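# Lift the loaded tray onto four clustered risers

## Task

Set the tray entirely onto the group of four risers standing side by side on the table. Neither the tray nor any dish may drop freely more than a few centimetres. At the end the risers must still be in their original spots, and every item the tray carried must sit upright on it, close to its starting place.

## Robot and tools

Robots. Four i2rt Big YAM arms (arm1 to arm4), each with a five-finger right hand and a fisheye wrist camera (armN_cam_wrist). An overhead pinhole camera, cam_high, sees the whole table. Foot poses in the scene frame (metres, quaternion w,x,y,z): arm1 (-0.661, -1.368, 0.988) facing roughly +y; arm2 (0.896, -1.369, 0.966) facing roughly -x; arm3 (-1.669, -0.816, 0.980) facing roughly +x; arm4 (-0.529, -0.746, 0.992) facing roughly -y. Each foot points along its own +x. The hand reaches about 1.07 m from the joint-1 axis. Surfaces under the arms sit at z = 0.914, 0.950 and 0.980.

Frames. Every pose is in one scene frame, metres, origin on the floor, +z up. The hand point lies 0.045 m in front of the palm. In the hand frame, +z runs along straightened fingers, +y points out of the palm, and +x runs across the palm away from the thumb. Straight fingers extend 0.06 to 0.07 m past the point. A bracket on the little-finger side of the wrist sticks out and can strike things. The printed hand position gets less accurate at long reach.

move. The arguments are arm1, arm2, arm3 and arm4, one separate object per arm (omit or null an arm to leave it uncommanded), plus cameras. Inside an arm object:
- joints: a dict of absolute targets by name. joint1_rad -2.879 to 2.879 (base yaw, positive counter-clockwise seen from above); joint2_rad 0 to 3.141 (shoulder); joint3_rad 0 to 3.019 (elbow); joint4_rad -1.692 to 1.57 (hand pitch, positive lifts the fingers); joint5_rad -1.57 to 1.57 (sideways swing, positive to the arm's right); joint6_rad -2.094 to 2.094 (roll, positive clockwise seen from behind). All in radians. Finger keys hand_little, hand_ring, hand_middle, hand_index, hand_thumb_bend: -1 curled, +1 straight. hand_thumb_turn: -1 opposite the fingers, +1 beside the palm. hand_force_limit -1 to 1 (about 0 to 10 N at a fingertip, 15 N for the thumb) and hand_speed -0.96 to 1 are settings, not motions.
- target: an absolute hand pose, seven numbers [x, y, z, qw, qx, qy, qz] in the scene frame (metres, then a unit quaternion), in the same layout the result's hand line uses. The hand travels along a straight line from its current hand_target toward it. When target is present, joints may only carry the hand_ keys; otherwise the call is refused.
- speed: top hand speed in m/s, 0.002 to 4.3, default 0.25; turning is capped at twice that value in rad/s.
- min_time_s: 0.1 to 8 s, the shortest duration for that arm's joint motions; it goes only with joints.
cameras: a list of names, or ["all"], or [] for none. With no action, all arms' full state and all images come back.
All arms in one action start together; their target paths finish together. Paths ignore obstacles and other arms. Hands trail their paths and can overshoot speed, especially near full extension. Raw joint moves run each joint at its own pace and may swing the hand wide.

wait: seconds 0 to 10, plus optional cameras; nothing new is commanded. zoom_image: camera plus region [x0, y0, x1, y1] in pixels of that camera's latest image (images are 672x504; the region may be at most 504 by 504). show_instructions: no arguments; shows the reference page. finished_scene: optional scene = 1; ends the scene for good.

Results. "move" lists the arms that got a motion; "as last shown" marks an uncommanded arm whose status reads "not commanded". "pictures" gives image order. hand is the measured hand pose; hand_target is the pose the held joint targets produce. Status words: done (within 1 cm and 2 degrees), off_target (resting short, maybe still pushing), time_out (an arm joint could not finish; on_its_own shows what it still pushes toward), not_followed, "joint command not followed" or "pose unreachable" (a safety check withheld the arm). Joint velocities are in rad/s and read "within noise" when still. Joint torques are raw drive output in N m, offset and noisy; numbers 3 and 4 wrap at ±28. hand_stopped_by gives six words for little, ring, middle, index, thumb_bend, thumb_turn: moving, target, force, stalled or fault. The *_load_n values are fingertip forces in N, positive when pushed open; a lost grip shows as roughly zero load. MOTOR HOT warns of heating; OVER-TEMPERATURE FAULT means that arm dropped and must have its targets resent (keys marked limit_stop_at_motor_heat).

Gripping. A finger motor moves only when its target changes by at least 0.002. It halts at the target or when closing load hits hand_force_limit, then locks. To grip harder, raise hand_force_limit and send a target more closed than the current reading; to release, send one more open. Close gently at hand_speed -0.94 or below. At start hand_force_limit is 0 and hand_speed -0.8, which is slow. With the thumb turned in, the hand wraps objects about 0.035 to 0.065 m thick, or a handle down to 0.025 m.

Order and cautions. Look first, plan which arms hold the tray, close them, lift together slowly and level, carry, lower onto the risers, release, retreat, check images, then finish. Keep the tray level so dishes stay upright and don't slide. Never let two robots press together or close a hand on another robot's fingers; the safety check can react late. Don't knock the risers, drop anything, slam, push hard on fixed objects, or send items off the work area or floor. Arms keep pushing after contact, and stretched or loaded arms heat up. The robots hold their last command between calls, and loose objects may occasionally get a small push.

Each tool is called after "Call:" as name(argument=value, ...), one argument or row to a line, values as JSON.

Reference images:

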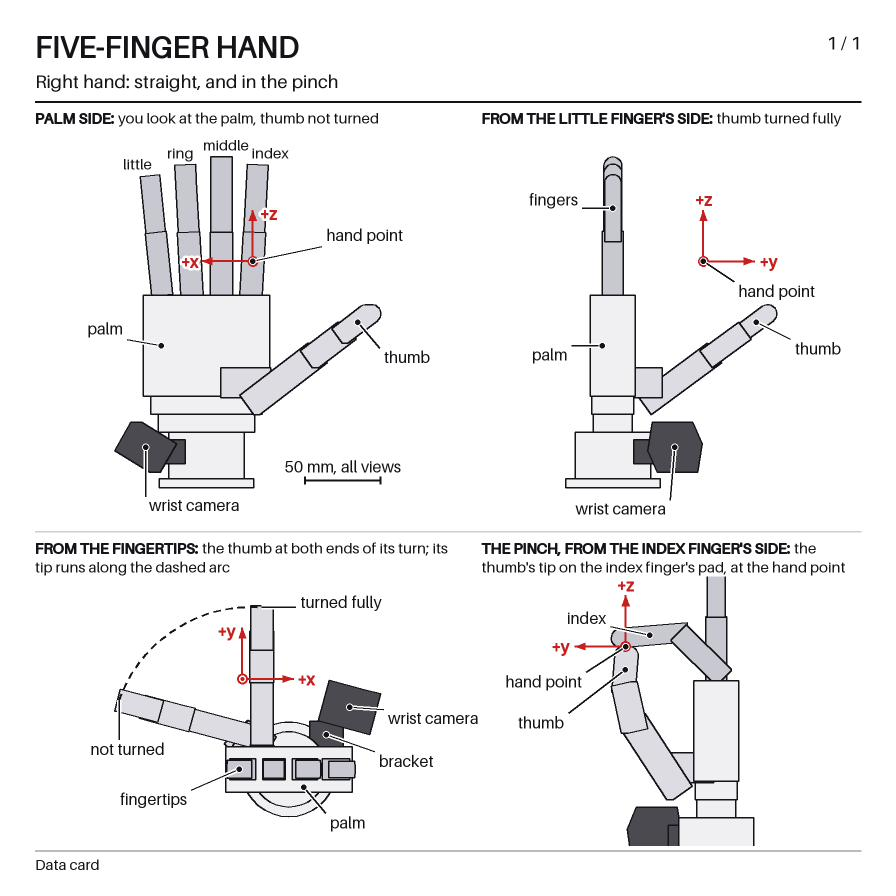

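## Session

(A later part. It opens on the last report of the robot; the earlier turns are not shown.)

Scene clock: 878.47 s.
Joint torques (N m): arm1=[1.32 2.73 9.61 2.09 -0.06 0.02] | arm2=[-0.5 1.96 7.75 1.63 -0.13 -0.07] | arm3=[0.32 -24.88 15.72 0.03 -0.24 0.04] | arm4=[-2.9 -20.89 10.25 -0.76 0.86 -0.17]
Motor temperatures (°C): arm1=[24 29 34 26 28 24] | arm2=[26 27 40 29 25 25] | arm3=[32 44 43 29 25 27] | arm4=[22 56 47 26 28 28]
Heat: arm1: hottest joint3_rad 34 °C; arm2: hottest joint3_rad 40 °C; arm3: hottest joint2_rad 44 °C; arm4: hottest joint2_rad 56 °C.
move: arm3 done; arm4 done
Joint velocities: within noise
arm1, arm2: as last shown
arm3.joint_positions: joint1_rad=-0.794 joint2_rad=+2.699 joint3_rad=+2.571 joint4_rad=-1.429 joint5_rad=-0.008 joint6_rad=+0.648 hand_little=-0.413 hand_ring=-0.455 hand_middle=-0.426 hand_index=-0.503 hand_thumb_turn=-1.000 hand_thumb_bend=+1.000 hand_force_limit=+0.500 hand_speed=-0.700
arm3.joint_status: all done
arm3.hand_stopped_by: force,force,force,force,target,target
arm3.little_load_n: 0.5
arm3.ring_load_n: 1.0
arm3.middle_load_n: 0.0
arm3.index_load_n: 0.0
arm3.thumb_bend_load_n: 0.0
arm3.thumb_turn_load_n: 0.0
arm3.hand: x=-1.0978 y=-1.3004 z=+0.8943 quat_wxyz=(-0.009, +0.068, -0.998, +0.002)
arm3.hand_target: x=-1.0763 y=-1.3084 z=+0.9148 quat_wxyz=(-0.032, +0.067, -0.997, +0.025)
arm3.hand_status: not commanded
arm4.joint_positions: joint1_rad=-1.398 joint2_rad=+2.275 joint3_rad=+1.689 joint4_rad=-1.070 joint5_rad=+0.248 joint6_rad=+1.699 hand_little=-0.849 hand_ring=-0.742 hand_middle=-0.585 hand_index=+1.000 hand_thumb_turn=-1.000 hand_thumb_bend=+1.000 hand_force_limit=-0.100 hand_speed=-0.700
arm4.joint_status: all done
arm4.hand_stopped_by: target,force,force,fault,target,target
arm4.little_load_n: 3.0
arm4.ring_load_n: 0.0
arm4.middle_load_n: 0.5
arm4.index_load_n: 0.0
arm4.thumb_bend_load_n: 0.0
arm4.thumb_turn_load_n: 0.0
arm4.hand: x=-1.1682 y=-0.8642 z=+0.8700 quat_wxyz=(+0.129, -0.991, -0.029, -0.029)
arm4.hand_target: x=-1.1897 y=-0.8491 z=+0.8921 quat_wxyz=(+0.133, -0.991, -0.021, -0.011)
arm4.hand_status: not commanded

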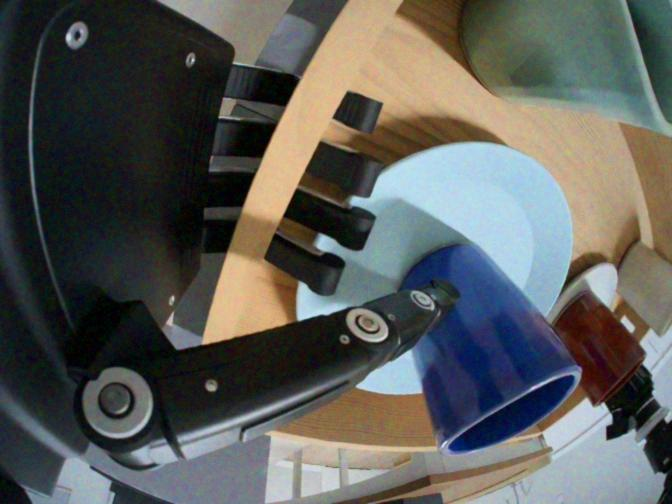

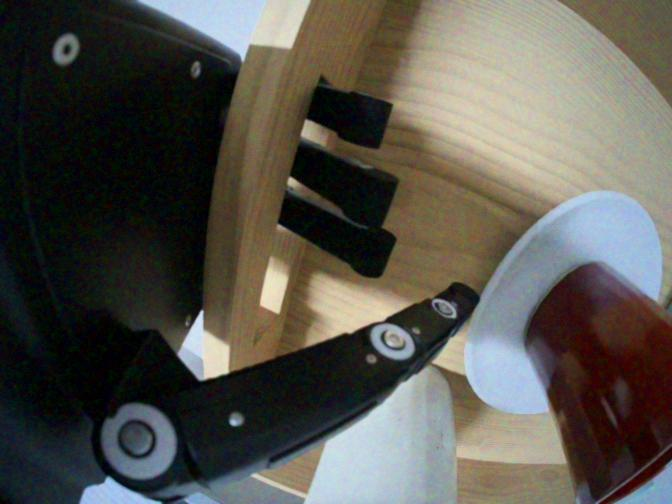

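Call:
move(
  arm3={"joints": {"hand_speed": -0.85, "hand_little": -0.14, "hand_ring": -0.14, "hand_middle": -0.14, "hand_index": -0.14}},
  arm4={"joints": {"hand_speed": -0.85, "hand_little": -0.33, "hand_ring": -0.33, "hand_middle": -0.33}},
  cameras=["arm3_cam_wrist", "arm4_cam_wrist"],
)

Call:
zoom_image(
  camera="arm3_cam_wrist",
  region=[190, 60, 400, 310],
)

Call:
zoom_image(
  camera="arm4_cam_wrist",
  region=[190, 40, 440, 300],
)

Scene clock: 882.30 s.
Joint torques (N m): arm1=[1.32 2.73 9.62 2.1 -0.06 0.02] | arm2=[-0.44 2.02 7.75 1.65 -0.13 -0.07] | arm3=[0.5 -25 14.13 0.28 -0.46 0.03] | arm4=[-1.55 -20.89 9.26 -0.76 0.33 -0.17]
Motor temperatures (°C): arm1=[24 29 34 26 28 24] | arm2=[26 27 40 29 25 25] | arm3=[32 43 42 29 25 27] | arm4=[22 56 46 26 28 28]
Heat: arm1: hottest joint3_rad 34 °C; arm2: hottest joint3_rad 40 °C; arm3: hottest joint2_rad 43 °C; arm4: hottest joint2_rad 56 °C.
move: arm3 done; arm4 done
Joint velocities: within noise
arm1, arm2: as last shown
arm3.joint_positions: joint1_rad=-0.796 joint2_rad=+2.699 joint3_rad=+2.588 joint4_rad=-1.434 joint5_rad=-0.002 joint6_rad=+0.648 hand_little=-0.140 hand_ring=-0.140 hand_middle=-0.140 hand_index=-0.141 hand_thumb_turn=-1.000 hand_thumb_bend=+1.000 hand_force_limit=+0.500 hand_speed=-0.850
arm3.joint_status: all done
arm3.hand_stopped_by: target,target,target,target,target,target
arm3.little_load_n: 0.0
arm3.ring_load_n: 0.0
arm3.middle_load_n: 0.0
arm3.index_load_n: -2.5
arm3.thumb_bend_load_n: 0.0
arm3.thumb_turn_load_n: 0.0
arm3.hand: x=-1.0966 y=-1.3048 z=+0.9001 quat_wxyz=(-0.010, +0.067, -0.998, +0.008)
arm3.hand_target: x=-1.0764 y=-1.3083 z=+0.9148 quat_wxyz=(-0.032, +0.067, -0.997, +0.025)
arm3.hand_status: not commanded
arm4.joint_positions: joint1_rad=-1.417 joint2_rad=+2.275 joint3_rad=+1.701 joint4_rad=-1.070 joint5_rad=+0.260 joint6_rad=+1.699 hand_little=-0.330 hand_ring=-0.330 hand_middle=-0.330 hand_index=+1.000 hand_thumb_turn=-1.000 hand_thumb_bend=+1.000 hand_force_limit=-0.100 hand_speed=-0.850
arm4.joint_status: all done
arm4.hand_stopped_by: target,target,target,fault,target,target
arm4.little_load_n: 0.0
arm4.ring_load_n: 0.5
arm4.middle_load_n: 0.0
arm4.index_load_n: 0.0
arm4.thumb_bend_load_n: 0.0
arm4.thumb_turn_load_n: 0.0
arm4.hand: x=-1.1766 y=-0.8504 z=+0.8739 quat_wxyz=(+0.134, -0.991, -0.019, -0.023)
arm4.hand_target: x=-1.1898 y=-0.8489 z=+0.8921 quat_wxyz=(+0.133, -0.991, -0.021, -0.011)
arm4.hand_status: not commanded

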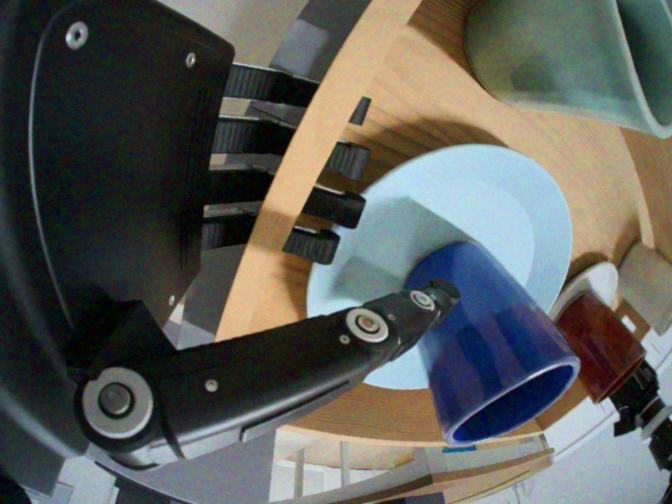

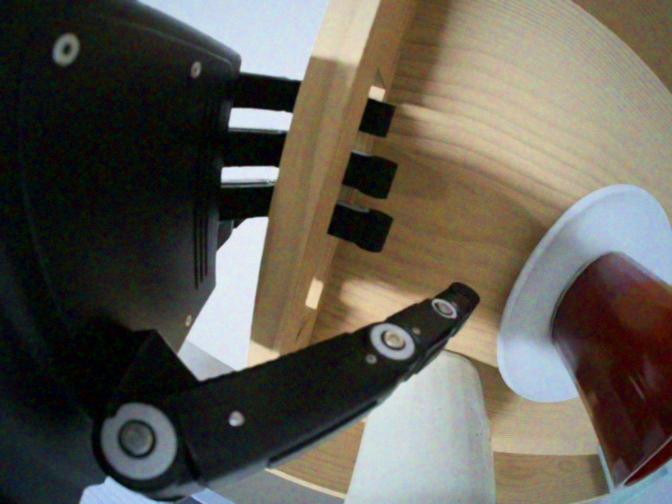

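Scaled by 2.016 from the camera's image (finer frame: 960x720).

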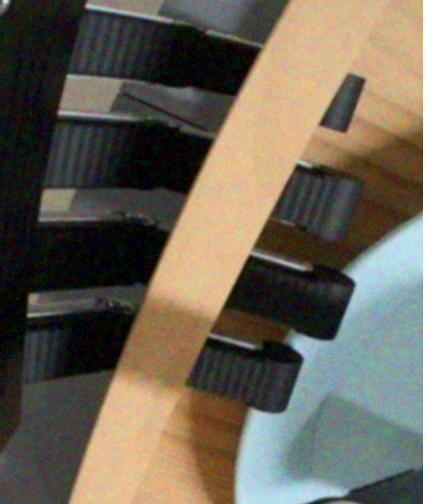

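Scaled by 1.938 from the camera's image (finer frame: 960x720).

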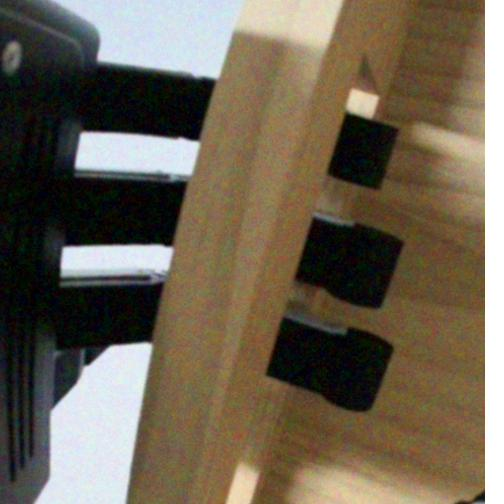

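Call:
move(
  arm3={"target": [-1.0745, -1.325, 0.913, 0.0290, -0.0681, 0.9963, -0.0417], "speed": 0.03, "joints": {"hand_little": -0.22, "hand_ring": -0.22, "hand_middle": -0.22, "hand_index": -0.27}},
  arm4={"target": [-1.1890, -0.8300, 0.893, 0.133, -0.991, -0.021, -0.011], "speed": 0.03},
  cameras=["arm3_cam_wrist", "arm4_cam_wrist"],
)

Scene clock: 892.70 s.
Joint torques (N m): arm1=[1.32 2.73 9.62 2.1 -0.06 0.02] | arm2=[-0.38 1.96 7.72 1.63 -0.12 -0.06] | arm3=[0.38 -24.29 15.32 0.12 -0.43 -0.06] | arm4=[-1.44 -21.66 7.73 -0.18 0.32 -0.18]
Motor temperatures (°C): arm1=[24 29 34 26 28 24] | arm2=[26 27 40 29 25 25] | arm3=[32 43 42 29 25 27] | arm4=[22 54 45 26 28 28]
Heat: arm1: hottest joint3_rad 34 °C; arm2: hottest joint3_rad 40 °C; arm3: hottest joint2_rad 43 °C; arm4: hottest joint2_rad 54 °C.
move: arm3 off_target; arm4 off_target
Joint velocities: within noise
arm1, arm2: as last shown
arm3.joint_positions: joint1_rad=-0.800 joint2_rad=+2.740 joint3_rad=+2.677 joint4_rad=-1.454 joint5_rad=+0.024 joint6_rad=+0.647 hand_little=-0.220 hand_ring=-0.220 hand_middle=-0.220 hand_index=-0.270 hand_thumb_turn=-1.000 hand_thumb_bend=+1.000 hand_force_limit=+0.500 hand_speed=-0.850
arm3.joint_status: all done
arm3.hand_stopped_by: target,target,target,target,target,target
arm3.little_load_n: 0.0
arm3.ring_load_n: 0.0
arm3.middle_load_n: 0.0
arm3.index_load_n: 0.0
arm3.thumb_bend_load_n: 0.0
arm3.thumb_turn_load_n: 0.0
arm3.hand: x=-1.0931 y=-1.3196 z=+0.9001 quat_wxyz=(-0.009, +0.065, -0.997, +0.027)
arm3.hand_target: x=-1.0755 y=-1.3238 z=+0.9133 quat_wxyz=(-0.030, +0.068, -0.996, +0.043)
arm3.hand_status: off_target (0.023 m and 2.9 deg from the pose sent, 0.033 m and 4.4 deg at the start)
arm4.joint_positions: joint1_rad=-1.446 joint2_rad=+2.275 joint3_rad=+1.701 joint4_rad=-1.070 joint5_rad=+0.262 joint6_rad=+1.671 hand_little=-0.330 hand_ring=-0.330 hand_middle=-0.330 hand_index=+1.000 hand_thumb_turn=-1.000 hand_thumb_bend=+1.000 hand_force_limit=-0.100 hand_speed=-0.850
arm4.joint_status: not commanded
arm4.hand_stopped_by: target,target,target,fault,target,target
arm4.little_load_n: 0.0
arm4.ring_load_n: 0.0
arm4.middle_load_n: 0.0
arm4.index_load_n: 0.0
arm4.thumb_bend_load_n: 0.0
arm4.thumb_turn_load_n: 0.0
arm4.hand: x=-1.1778 y=-0.8316 z=+0.8738 quat_wxyz=(+0.134, -0.990, -0.018, -0.027)
arm4.hand_target: x=-1.1887 y=-0.8299 z=+0.8929 quat_wxyz=(+0.133, -0.991, -0.021, -0.011)
arm4.hand_status: off_target (0.022 m and 1.9 deg from the pose sent, 0.031 m and 1.4 deg at the start)

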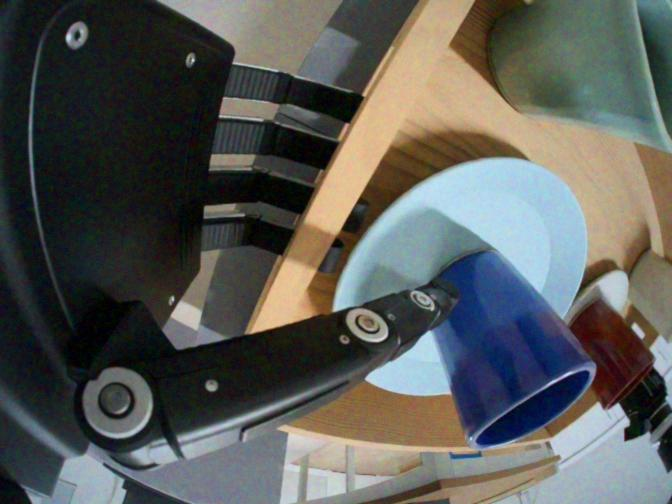

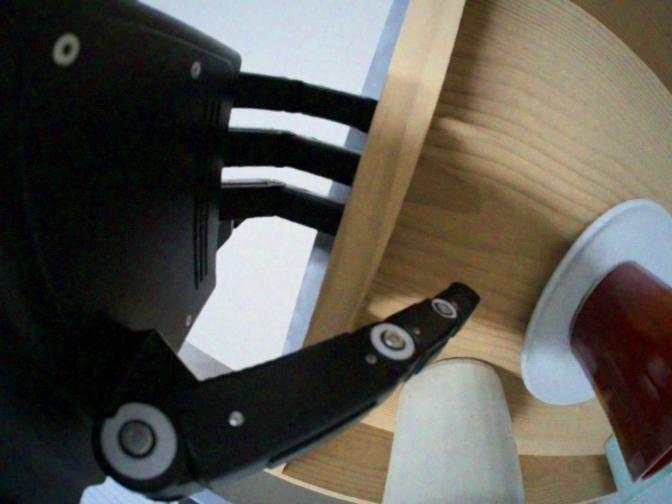

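Call:
move(
  arm3={"target": [-1.0728, -1.342, 0.9105, 0.0319, -0.0691, 0.9934, -0.0852], "speed": 0.03, "joints": {"hand_little": -0.28, "hand_ring": -0.28, "hand_middle": -0.28, "hand_index": -0.3}},
  arm4={"target": [-1.1890, -0.8080, 0.894, 0.133, -0.991, -0.021, -0.011], "speed": 0.03},
  cameras=["arm3_cam_wrist", "arm4_cam_wrist"],
)

Scene clock: 896.60 s.
Joint torques (N m): arm1=[1.38 2.73 9.62 2.1 -0.06 0.03] | arm2=[-0.38 2.08 7.75 1.66 -0.12 -0.07] | arm3=[0.44 -26.87 9.33 1.31 -0.24 -0.03] | arm4=[-1.96 -21.66 6.76 0.34 0.35 -0.18]
Motor temperatures (°C): arm1=[24 29 34 26 28 24] | arm2=[26 27 40 29 25 25] | arm3=[32 43 41 29 25 27] | arm4=[22 54 45 26 28 28]
Heat: arm1: hottest joint3_rad 34 °C; arm2: hottest joint3_rad 40 °C; arm3: hottest joint2_rad 43 °C; arm4: hottest joint2_rad 54 °C.
move: arm3 off_target; arm4 off_target
Joint velocities: within noise
arm1.joint_positions: joint1_rad=-1.592 joint2_rad=+0.578 joint3_rad=+1.358 joint4_rad=-1.352 joint5_rad=-0.216 joint6_rad=-1.047 hand_little=+1.000 hand_ring=+1.000 hand_middle=+1.000 hand_index=+1.000 hand_thumb_turn=+1.000 hand_thumb_bend=+1.000 hand_force_limit=+0.000 hand_speed=-0.800
arm1.joint_status: not commanded
arm1.hand_stopped_by: target,target,target,target,target,target
arm1.little_load_n: 0.0
arm1.ring_load_n: 0.0
arm1.middle_load_n: 0.0
arm1.index_load_n: 0.0
arm1.thumb_bend_load_n: 0.0
arm1.thumb_turn_load_n: -0.5
arm1.hand: x=-0.4560 y=-1.3661 z=+1.4585 quat_wxyz=(-0.214, +0.852, -0.180, +0.442)
arm1.hand_target: x=-0.4567 y=-1.3661 z=+1.4671 quat_wxyz=(-0.215, +0.848, -0.178, +0.451)
arm1.hand_status: not commanded
arm2.joint_positions: joint1_rad=-0.240 joint2_rad=+0.637 joint3_rad=+1.411 joint4_rad=-1.145 joint5_rad=-0.224 joint6_rad=-1.344 hand_little=+1.000 hand_ring=+1.000 hand_middle=+1.000 hand_index=+1.000 hand_thumb_turn=+1.000 hand_thumb_bend=+1.000 hand_force_limit=+0.000 hand_speed=-0.800
arm2.joint_status: not commanded
arm2.hand_stopped_by: target,target,target,target,target,target
arm2.little_load_n: 0.0
arm2.ring_load_n: 0.0
arm2.middle_load_n: 0.0
arm2.index_load_n: 0.0
arm2.thumb_bend_load_n: 0.5
arm2.thumb_turn_load_n: 0.0
arm2.hand: x=+0.6360 y=-1.2970 z=+1.5033 quat_wxyz=(+0.563, -0.126, -0.812, +0.093)
arm2.hand_target: x=+0.6376 y=-1.2973 z=+1.5152 quat_wxyz=(+0.573, -0.123, -0.805, +0.092)
arm2.hand_status: not commanded
arm3.joint_positions: joint1_rad=-0.801 joint2_rad=+2.738 joint3_rad=+2.670 joint4_rad=-1.380 joint5_rad=+0.073 joint6_rad=+0.635 hand_little=-0.280 hand_ring=-0.280 hand_middle=-0.280 hand_index=-0.300 hand_thumb_turn=-1.000 hand_thumb_bend=+1.000 hand_force_limit=+0.500 hand_speed=-0.850
arm3.joint_status: all done
arm3.hand_stopped_by: target,target,target,target,target,target
arm3.little_load_n: 0.0
arm3.ring_load_n: 0.0
arm3.middle_load_n: 0.0
arm3.index_load_n: -0.5
arm3.thumb_bend_load_n: 0.0
arm3.thumb_turn_load_n: 0.0
arm3.hand: x=-1.0884 y=-1.3404 z=+0.8963 quat_wxyz=(-0.013, +0.069, -0.995, +0.069)
arm3.hand_target: x=-1.0731 y=-1.3416 z=+0.9108 quat_wxyz=(-0.032, +0.069, -0.993, +0.085)
arm3.hand_status: off_target (0.021 m and 2.9 deg from the pose sent, 0.032 m and 7.2 deg at the start)
arm4.joint_positions: joint1_rad=-1.474 joint2_rad=+2.266 joint3_rad=+1.701 joint4_rad=-1.070 joint5_rad=+0.263 joint6_rad=+1.635 hand_little=-0.330 hand_ring=-0.330 hand_middle=-0.330 hand_index=+1.000 hand_thumb_turn=-1.000 hand_thumb_bend=+1.000 hand_force_limit=-0.100 hand_speed=-0.850
arm4.joint_status: not commanded
arm4.hand_stopped_by: target,target,target,fault,target,target
arm4.little_load_n: 0.0
arm4.ring_load_n: 0.0
arm4.middle_load_n: 0.0
arm4.index_load_n: 0.0
arm4.thumb_bend_load_n: 0.0
arm4.thumb_turn_load_n: 0.0
arm4.hand: x=-1.1800 y=-0.8144 z=+0.8794 quat_wxyz=(+0.133, -0.990, -0.021, -0.027)
arm4.hand_target: x=-1.1888 y=-0.8081 z=+0.8940 quat_wxyz=(+0.133, -0.991, -0.021, -0.011)
arm4.hand_status: off_target (0.018 m and 1.8 deg from the pose sent, 0.033 m and 1.8 deg at the start)

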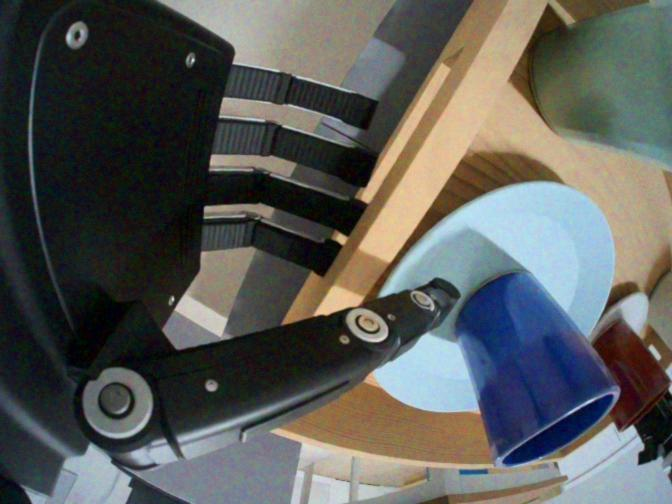

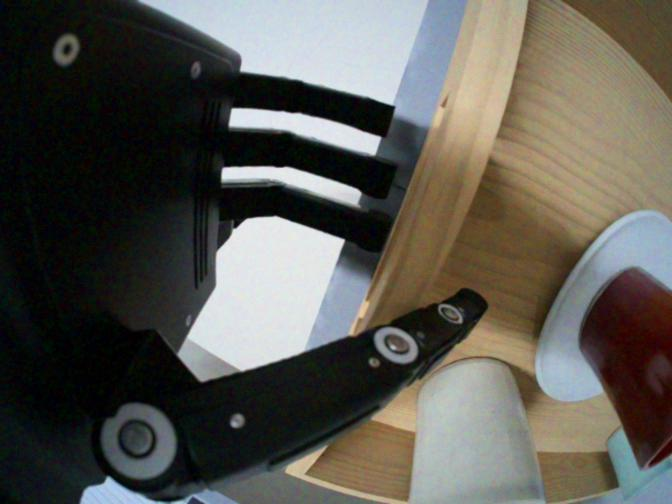

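Call:
move(
  arm3={"target": [-1.0706, -1.3600, 0.912, 0.0319, -0.0691, 0.9934, -0.0852], "speed": 0.03},
  arm4={"target": [-1.1888, -0.8060, 1.03, 0.133, -0.991, -0.021, -0.011], "speed": 0.06},
  cameras=["arm3_cam_wrist", "arm4_cam_wrist"],
)

Scene clock: 901.40 s.
Joint torques (N m): arm1=[1.32 2.78 9.62 2.09 -0.06 0.03] | arm2=[-0.38 1.96 7.76 1.61 -0.12 -0.07] | arm3=[-0.67 -24.82 14.19 -0.28 -0.1 -0.05] | arm4=[-1.67 -20.6 10.43 -0.66 0.34 -0.19]
Motor temperatures (°C): arm1=[24 29 34 26 28 24] | arm2=[26 27 40 29 25 25] | arm3=[32 43 41 29 25 27] | arm4=[22 53 44 26 28 28]
Heat: arm1: hottest joint3_rad 34 °C; arm2: hottest joint3_rad 40 °C; arm3: hottest joint2_rad 43 °C; arm4: hottest joint2_rad 53 °C.
move: arm3 done; arm4 off_target
Joint velocities: within noise
arm1, arm2: as last shown
arm1.thumb_turn_load_n: 0.0
arm2.thumb_bend_load_n: 0.0
arm3.joint_positions: joint1_rad=-0.804 joint2_rad=+2.826 joint3_rad=+2.880 joint4_rad=-1.449 joint5_rad=+0.066 joint6_rad=+0.628 hand_little=-0.280 hand_ring=-0.280 hand_middle=-0.280 hand_index=-0.300 hand_thumb_turn=-1.000 hand_thumb_bend=+1.000 hand_force_limit=+0.500 hand_speed=-0.850
arm3.joint_status: not commanded
arm3.hand_stopped_by: target,target,target,target,target,target
arm3.little_load_n: 0.0
arm3.ring_load_n: 0.0
arm3.middle_load_n: 0.5
arm3.index_load_n: 0.0
arm3.thumb_bend_load_n: 0.0
arm3.thumb_turn_load_n: 0.0
arm3.hand: x=-1.0749 y=-1.3562 z=+0.9104 quat_wxyz=(-0.032, +0.070, -0.993, +0.087)
arm3.hand_target: x=-1.0714 y=-1.3593 z=+0.9120 quat_wxyz=(-0.038, +0.067, -0.993, +0.092)
arm3.hand_status: done (0.006 m and 0.2 deg from the pose sent, 0.031 m and 2.9 deg at the start; a joint's target at an end of its range on 20 of 87 steps)
arm4.joint_positions: joint1_rad=-1.481 joint2_rad=+2.104 joint3_rad=+1.780 joint4_rad=-1.312 joint5_rad=+0.263 joint6_rad=+1.632 hand_little=-0.330 hand_ring=-0.330 hand_middle=-0.330 hand_index=+1.000 hand_thumb_turn=-1.000 hand_thumb_bend=+1.000 hand_force_limit=-0.100 hand_speed=-0.850
arm4.joint_status: not commanded
arm4.hand_stopped_by: target,target,target,fault,target,target
arm4.little_load_n: 0.0
arm4.ring_load_n: 0.0
arm4.middle_load_n: 0.0
arm4.index_load_n: 0.0
arm4.thumb_bend_load_n: 0.0
arm4.thumb_turn_load_n: 0.0
arm4.hand: x=-1.1772 y=-0.8099 z=+1.0063 quat_wxyz=(+0.133, -0.990, -0.020, -0.028)
arm4.hand_target: x=-1.1882 y=-0.8059 z=+1.0300 quat_wxyz=(+0.133, -0.991, -0.021, -0.011)
arm4.hand_status: off_target (0.027 m and 2.0 deg from the pose sent, 0.151 m and 1.8 deg at the start)

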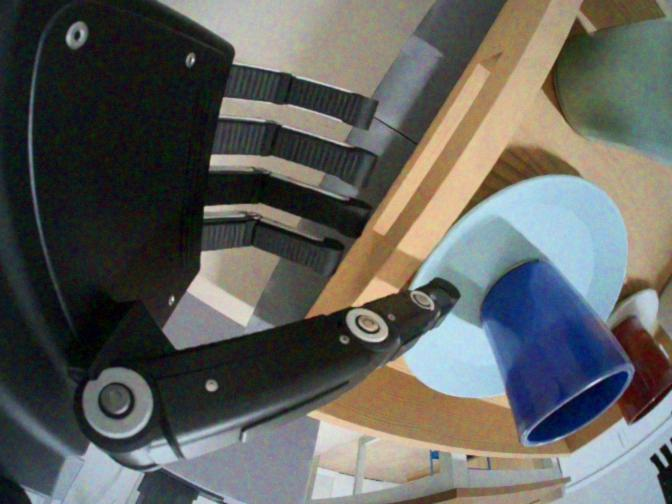

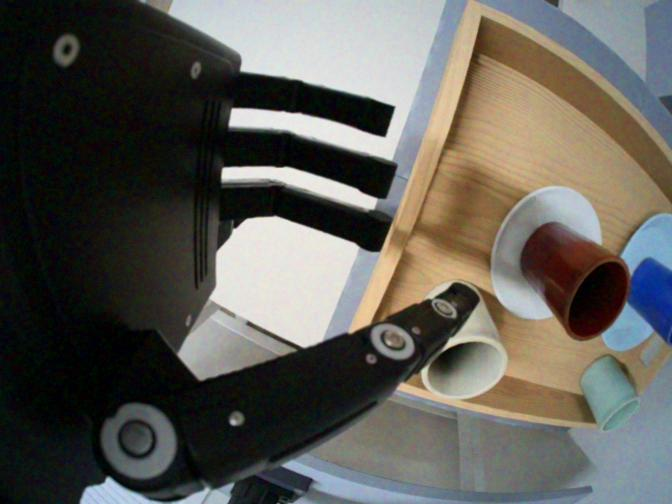

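Call:
move(
  arm3={"target": [-1.0706, -1.3600, 1.06, 0.0319, -0.0691, 0.9934, -0.0852], "speed": 0.08},
  arm4={"target": [-1.13, -0.72, 1.12, 0.133, -0.991, -0.021, -0.011], "speed": 0.1},
  cameras=["arm3_cam_wrist", "arm4_cam_wrist", "cam_high"],
)

Call:
zoom_image(
  camera="cam_high",
  region=[360, 180, 480, 290],
)

Scene clock: 905.67 s.
Joint torques (N m): arm1=[1.32 2.73 9.62 2.07 -0.06 0.02] | arm2=[-0.32 2.02 7.73 1.63 -0.11 -0.07] | arm3=[-0.67 -25.7 13.96 -0.09 -0.06 0.1] | arm4=[-1.49 -18.08 7.8 -0.5 0.32 -0.18]
Motor temperatures (°C): arm1=[24 29 34 26 28 24] | arm2=[26 27 40 29 25 25] | arm3=[32 43 41 29 25 27] | arm4=[22 53 43 26 28 28]
Heat: arm1: hottest joint3_rad 34 °C; arm2: hottest joint3_rad 40 °C; arm3: hottest joint2_rad 43 °C; arm4: hottest joint2_rad 53 °C.
move: arm3 off_target; arm4 off_target
Joint velocities: within noise
arm1, arm2: as last shown
arm3.joint_positions: joint1_rad=-0.804 joint2_rad=+2.663 joint3_rad=+2.884 joint4_rad=-1.544 joint5_rad=+0.065 joint6_rad=+0.631 hand_little=-0.280 hand_ring=-0.280 hand_middle=-0.280 hand_index=-0.300 hand_thumb_turn=-1.000 hand_thumb_bend=+1.000 hand_force_limit=+0.500 hand_speed=-0.850
arm3.joint_status: not commanded
arm3.hand_stopped_by: target,target,target,target,target,target
arm3.little_load_n: 0.0
arm3.ring_load_n: 0.0
arm3.middle_load_n: 0.0
arm3.index_load_n: 0.0
arm3.thumb_bend_load_n: 0.0
arm3.thumb_turn_load_n: 0.0
arm3.hand: x=-1.0768 y=-1.3544 z=+1.0369 quat_wxyz=(-0.056, +0.067, -0.990, +0.114)
arm3.hand_target: x=-1.0720 y=-1.3587 z=+1.0597 quat_wxyz=(-0.070, +0.058, -0.988, +0.128)
arm3.hand_status: off_target (0.025 m and 4.3 deg from the pose sent, 0.150 m and 0.2 deg at the start; a joint's target at an end of its range on 68 of 76 steps)
arm4.joint_positions: joint1_rad=-1.625 joint2_rad=+1.879 joint3_rad=+1.703 joint4_rad=-1.386 joint5_rad=+0.264 joint6_rad=+1.486 hand_little=-0.330 hand_ring=-0.330 hand_middle=-0.330 hand_index=+1.000 hand_thumb_turn=-1.000 hand_thumb_bend=+1.000 hand_force_limit=-0.100 hand_speed=-0.850
arm4.joint_status: not commanded
arm4.hand_stopped_by: target,target,target,fault,target,target
arm4.little_load_n: 0.0
arm4.ring_load_n: 0.0
arm4.middle_load_n: 0.0
arm4.index_load_n: 0.0
arm4.thumb_bend_load_n: 0.0
arm4.thumb_turn_load_n: 0.0
arm4.hand: x=-1.1352 y=-0.7224 z=+1.1110 quat_wxyz=(+0.132, -0.991, -0.016, -0.011)
arm4.hand_target: x=-1.1300 y=-0.7201 z=+1.1198 quat_wxyz=(+0.133, -0.991, -0.021, -0.011)
arm4.hand_status: off_target (0.011 m and 0.6 deg from the pose sent, 0.152 m and 2.0 deg at the start)

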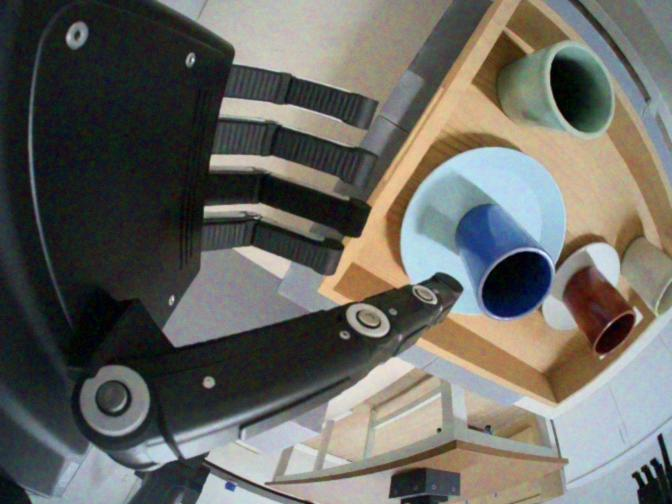

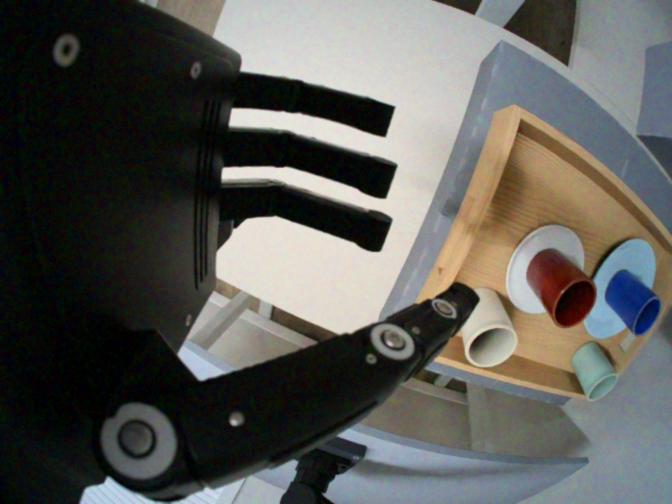

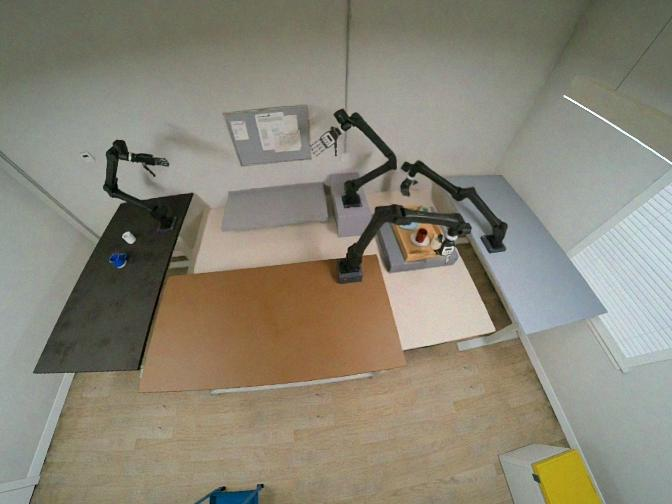

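Scaled by 4.200.

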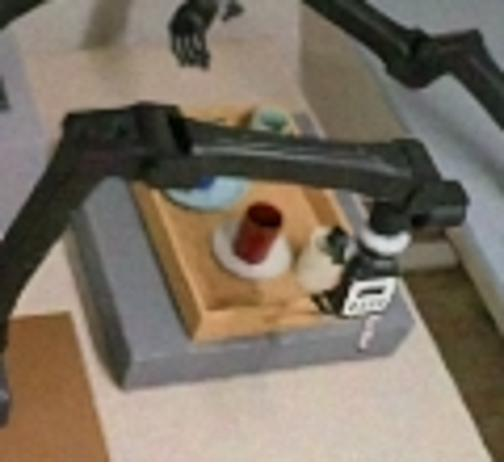

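Call:
move(
  arm3={"joints": {"joint2_rad": 1.9, "joint3_rad": 2.3, "joint4_rad": -1.5}, "min_time_s": 3.5},
  arm4={"joints": {"joint1_rad": -2.2, "joint2_rad": 1.3, "joint3_rad": 1.5, "joint4_rad": -1.3}, "min_time_s": 3.5},
  cameras=["all"],
)

Call:
zoom_image(
  camera="cam_high",
  region=[360, 180, 480, 290],
)

Scene clock: 912.10 s.
Joint torques (N m): arm1=[1.38 2.67 9.61 2.1 -0.06 0.02] | arm2=[-0.38 2.02 7.75 1.62 -0.13 -0.07] | arm3=[-0.62 -18.61 8.58 1.25 -0.09 0.09] | arm4=[-1.61 -9.52 8.72 1.72 0.3 -0.16]
Motor temperatures (°C): arm1=[24 29 34 26 28 24] | arm2=[26 27 40 29 25 25] | arm3=[32 43 40 29 25 27] | arm4=[22 52 43 26 28 28]
Heat: arm1: hottest joint3_rad 34 °C; arm2: hottest joint3_rad 40 °C; arm3: hottest joint2_rad 43 °C; arm4: hottest joint2_rad 52 °C.
move: arm3 done; arm4 done
Joint velocities: within noise
arm1, arm2: as last shown
arm3.joint_positions: joint1_rad=-0.804 joint2_rad=+1.902 joint3_rad=+2.311 joint4_rad=-1.516 joint5_rad=+0.065 joint6_rad=+0.631 hand_little=-0.280 hand_ring=-0.280 hand_middle=-0.280 hand_index=-0.300 hand_thumb_turn=-1.000 hand_thumb_bend=+1.000 hand_force_limit=+0.500 hand_speed=-0.850
arm3.joint_status: all done
arm3.hand_stopped_by: target,target,target,target,target,target
arm3.little_load_n: 0.0
arm3.ring_load_n: 0.0
arm3.middle_load_n: 0.0
arm3.index_load_n: 0.0
arm3.thumb_bend_load_n: 0.0
arm3.thumb_turn_load_n: 0.0
arm3.hand: x=-1.1785 y=-1.2515 z=+1.3411 quat_wxyz=(-0.125, +0.062, -0.971, +0.195)
arm3.hand_target: x=-1.1757 y=-1.2535 z=+1.3396 quat_wxyz=(-0.129, +0.054, -0.971, +0.196)
arm3.hand_status: not commanded
arm4.joint_positions: joint1_rad=-2.195 joint2_rad=+1.309 joint3_rad=+1.500 joint4_rad=-1.320 joint5_rad=+0.265 joint6_rad=+1.485 hand_little=-0.330 hand_ring=-0.330 hand_middle=-0.330 hand_index=+1.000 hand_thumb_turn=-1.000 hand_thumb_bend=+1.000 hand_force_limit=-0.100 hand_speed=-0.850
arm4.joint_status: all done
arm4.hand_stopped_by: target,target,target,fault,target,target
arm4.little_load_n: 0.0
arm4.ring_load_n: 0.0
arm4.middle_load_n: 0.0
arm4.index_load_n: 0.0
arm4.thumb_bend_load_n: 0.0
arm4.thumb_turn_load_n: 0.0
arm4.hand: x=-0.9492 y=-0.4578 z=+1.3331 quat_wxyz=(+0.198, -0.926, +0.284, +0.154)
arm4.hand_target: x=-0.9494 y=-0.4546 z=+1.3401 quat_wxyz=(+0.205, -0.923, +0.280, +0.165)
arm4.hand_status: not commanded
pictures: arm1_cam_wrist, arm2_cam_wrist, arm3_cam_wrist, arm4_cam_wrist, cam_high

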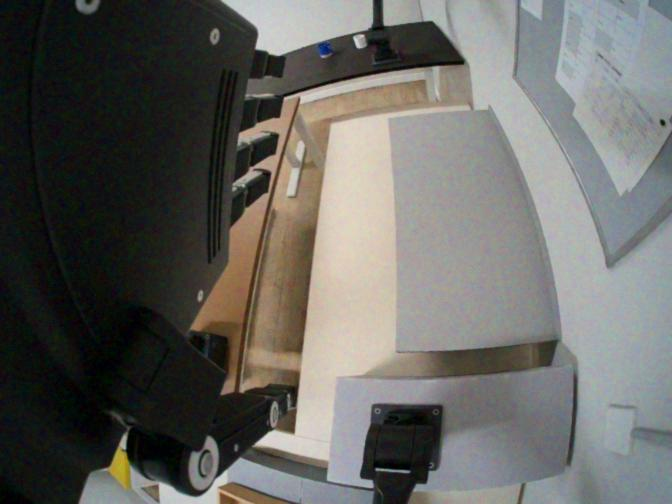

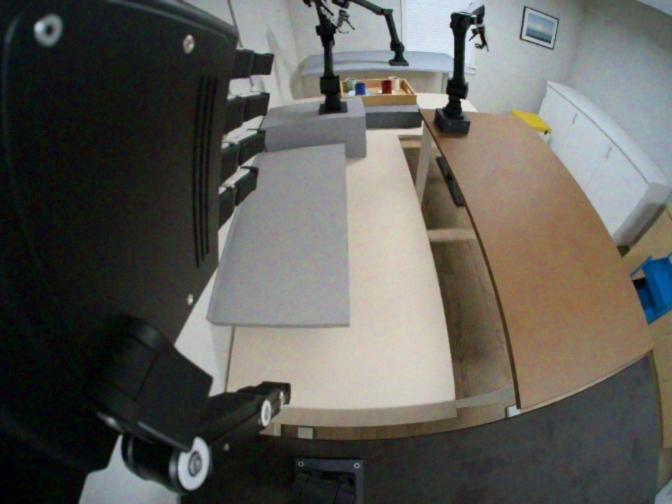

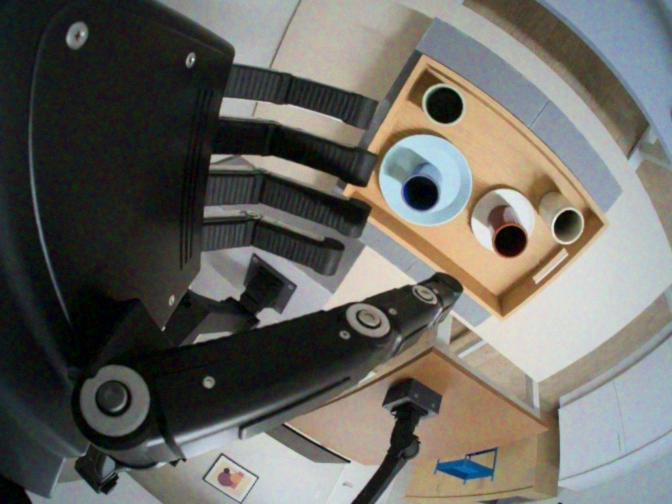

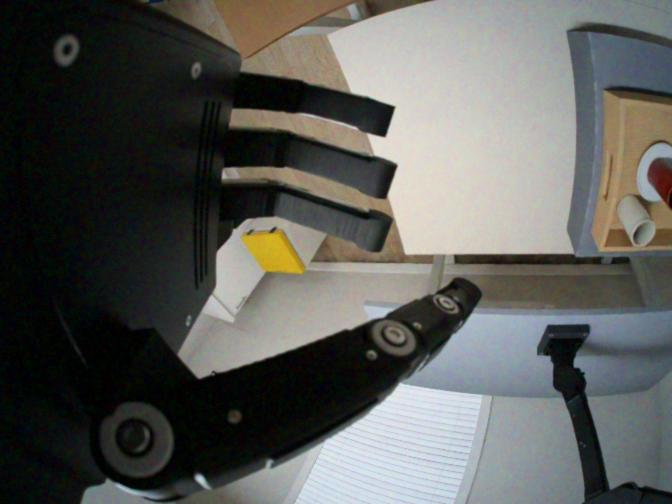

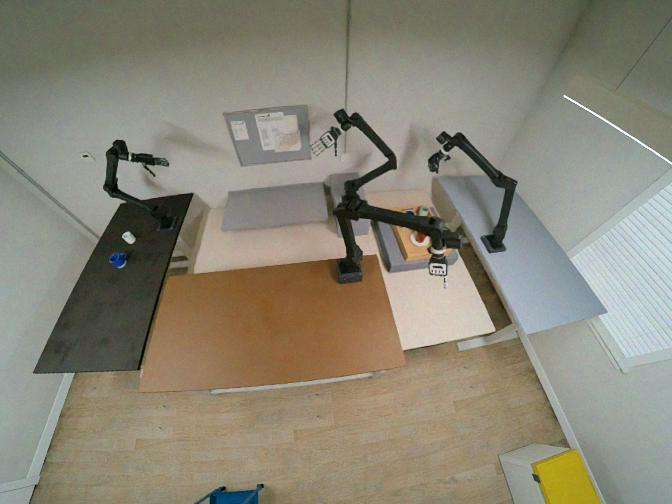

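Scaled by 4.200.

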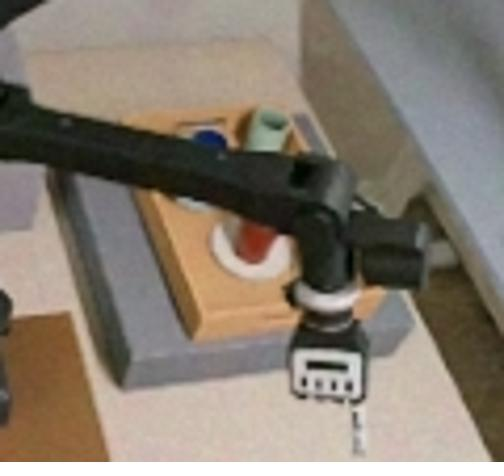

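Call:
zoom_image(
  camera="arm3_cam_wrist",
  region=[330, 0, 672, 340],
)

Call:
zoom_image(
  camera="arm4_cam_wrist",
  region=[520, 0, 672, 280],
)

Scaled by 1.474 from the camera's image (finer frame: 960x720).

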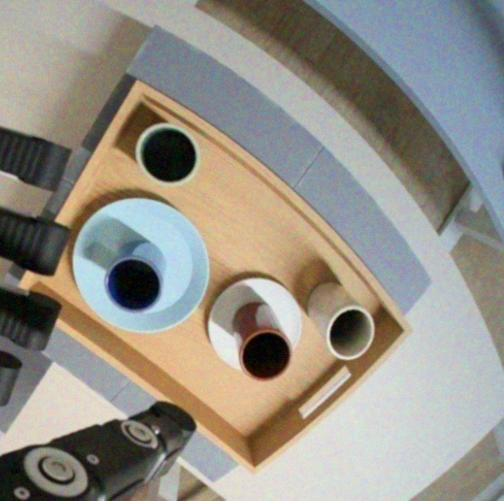

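Scaled by 1.800 from the camera's image (finer frame: 960x720).

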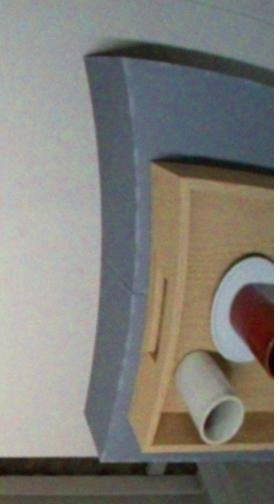

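Call:
finished_scene(
)

The scene is finished: the task was done.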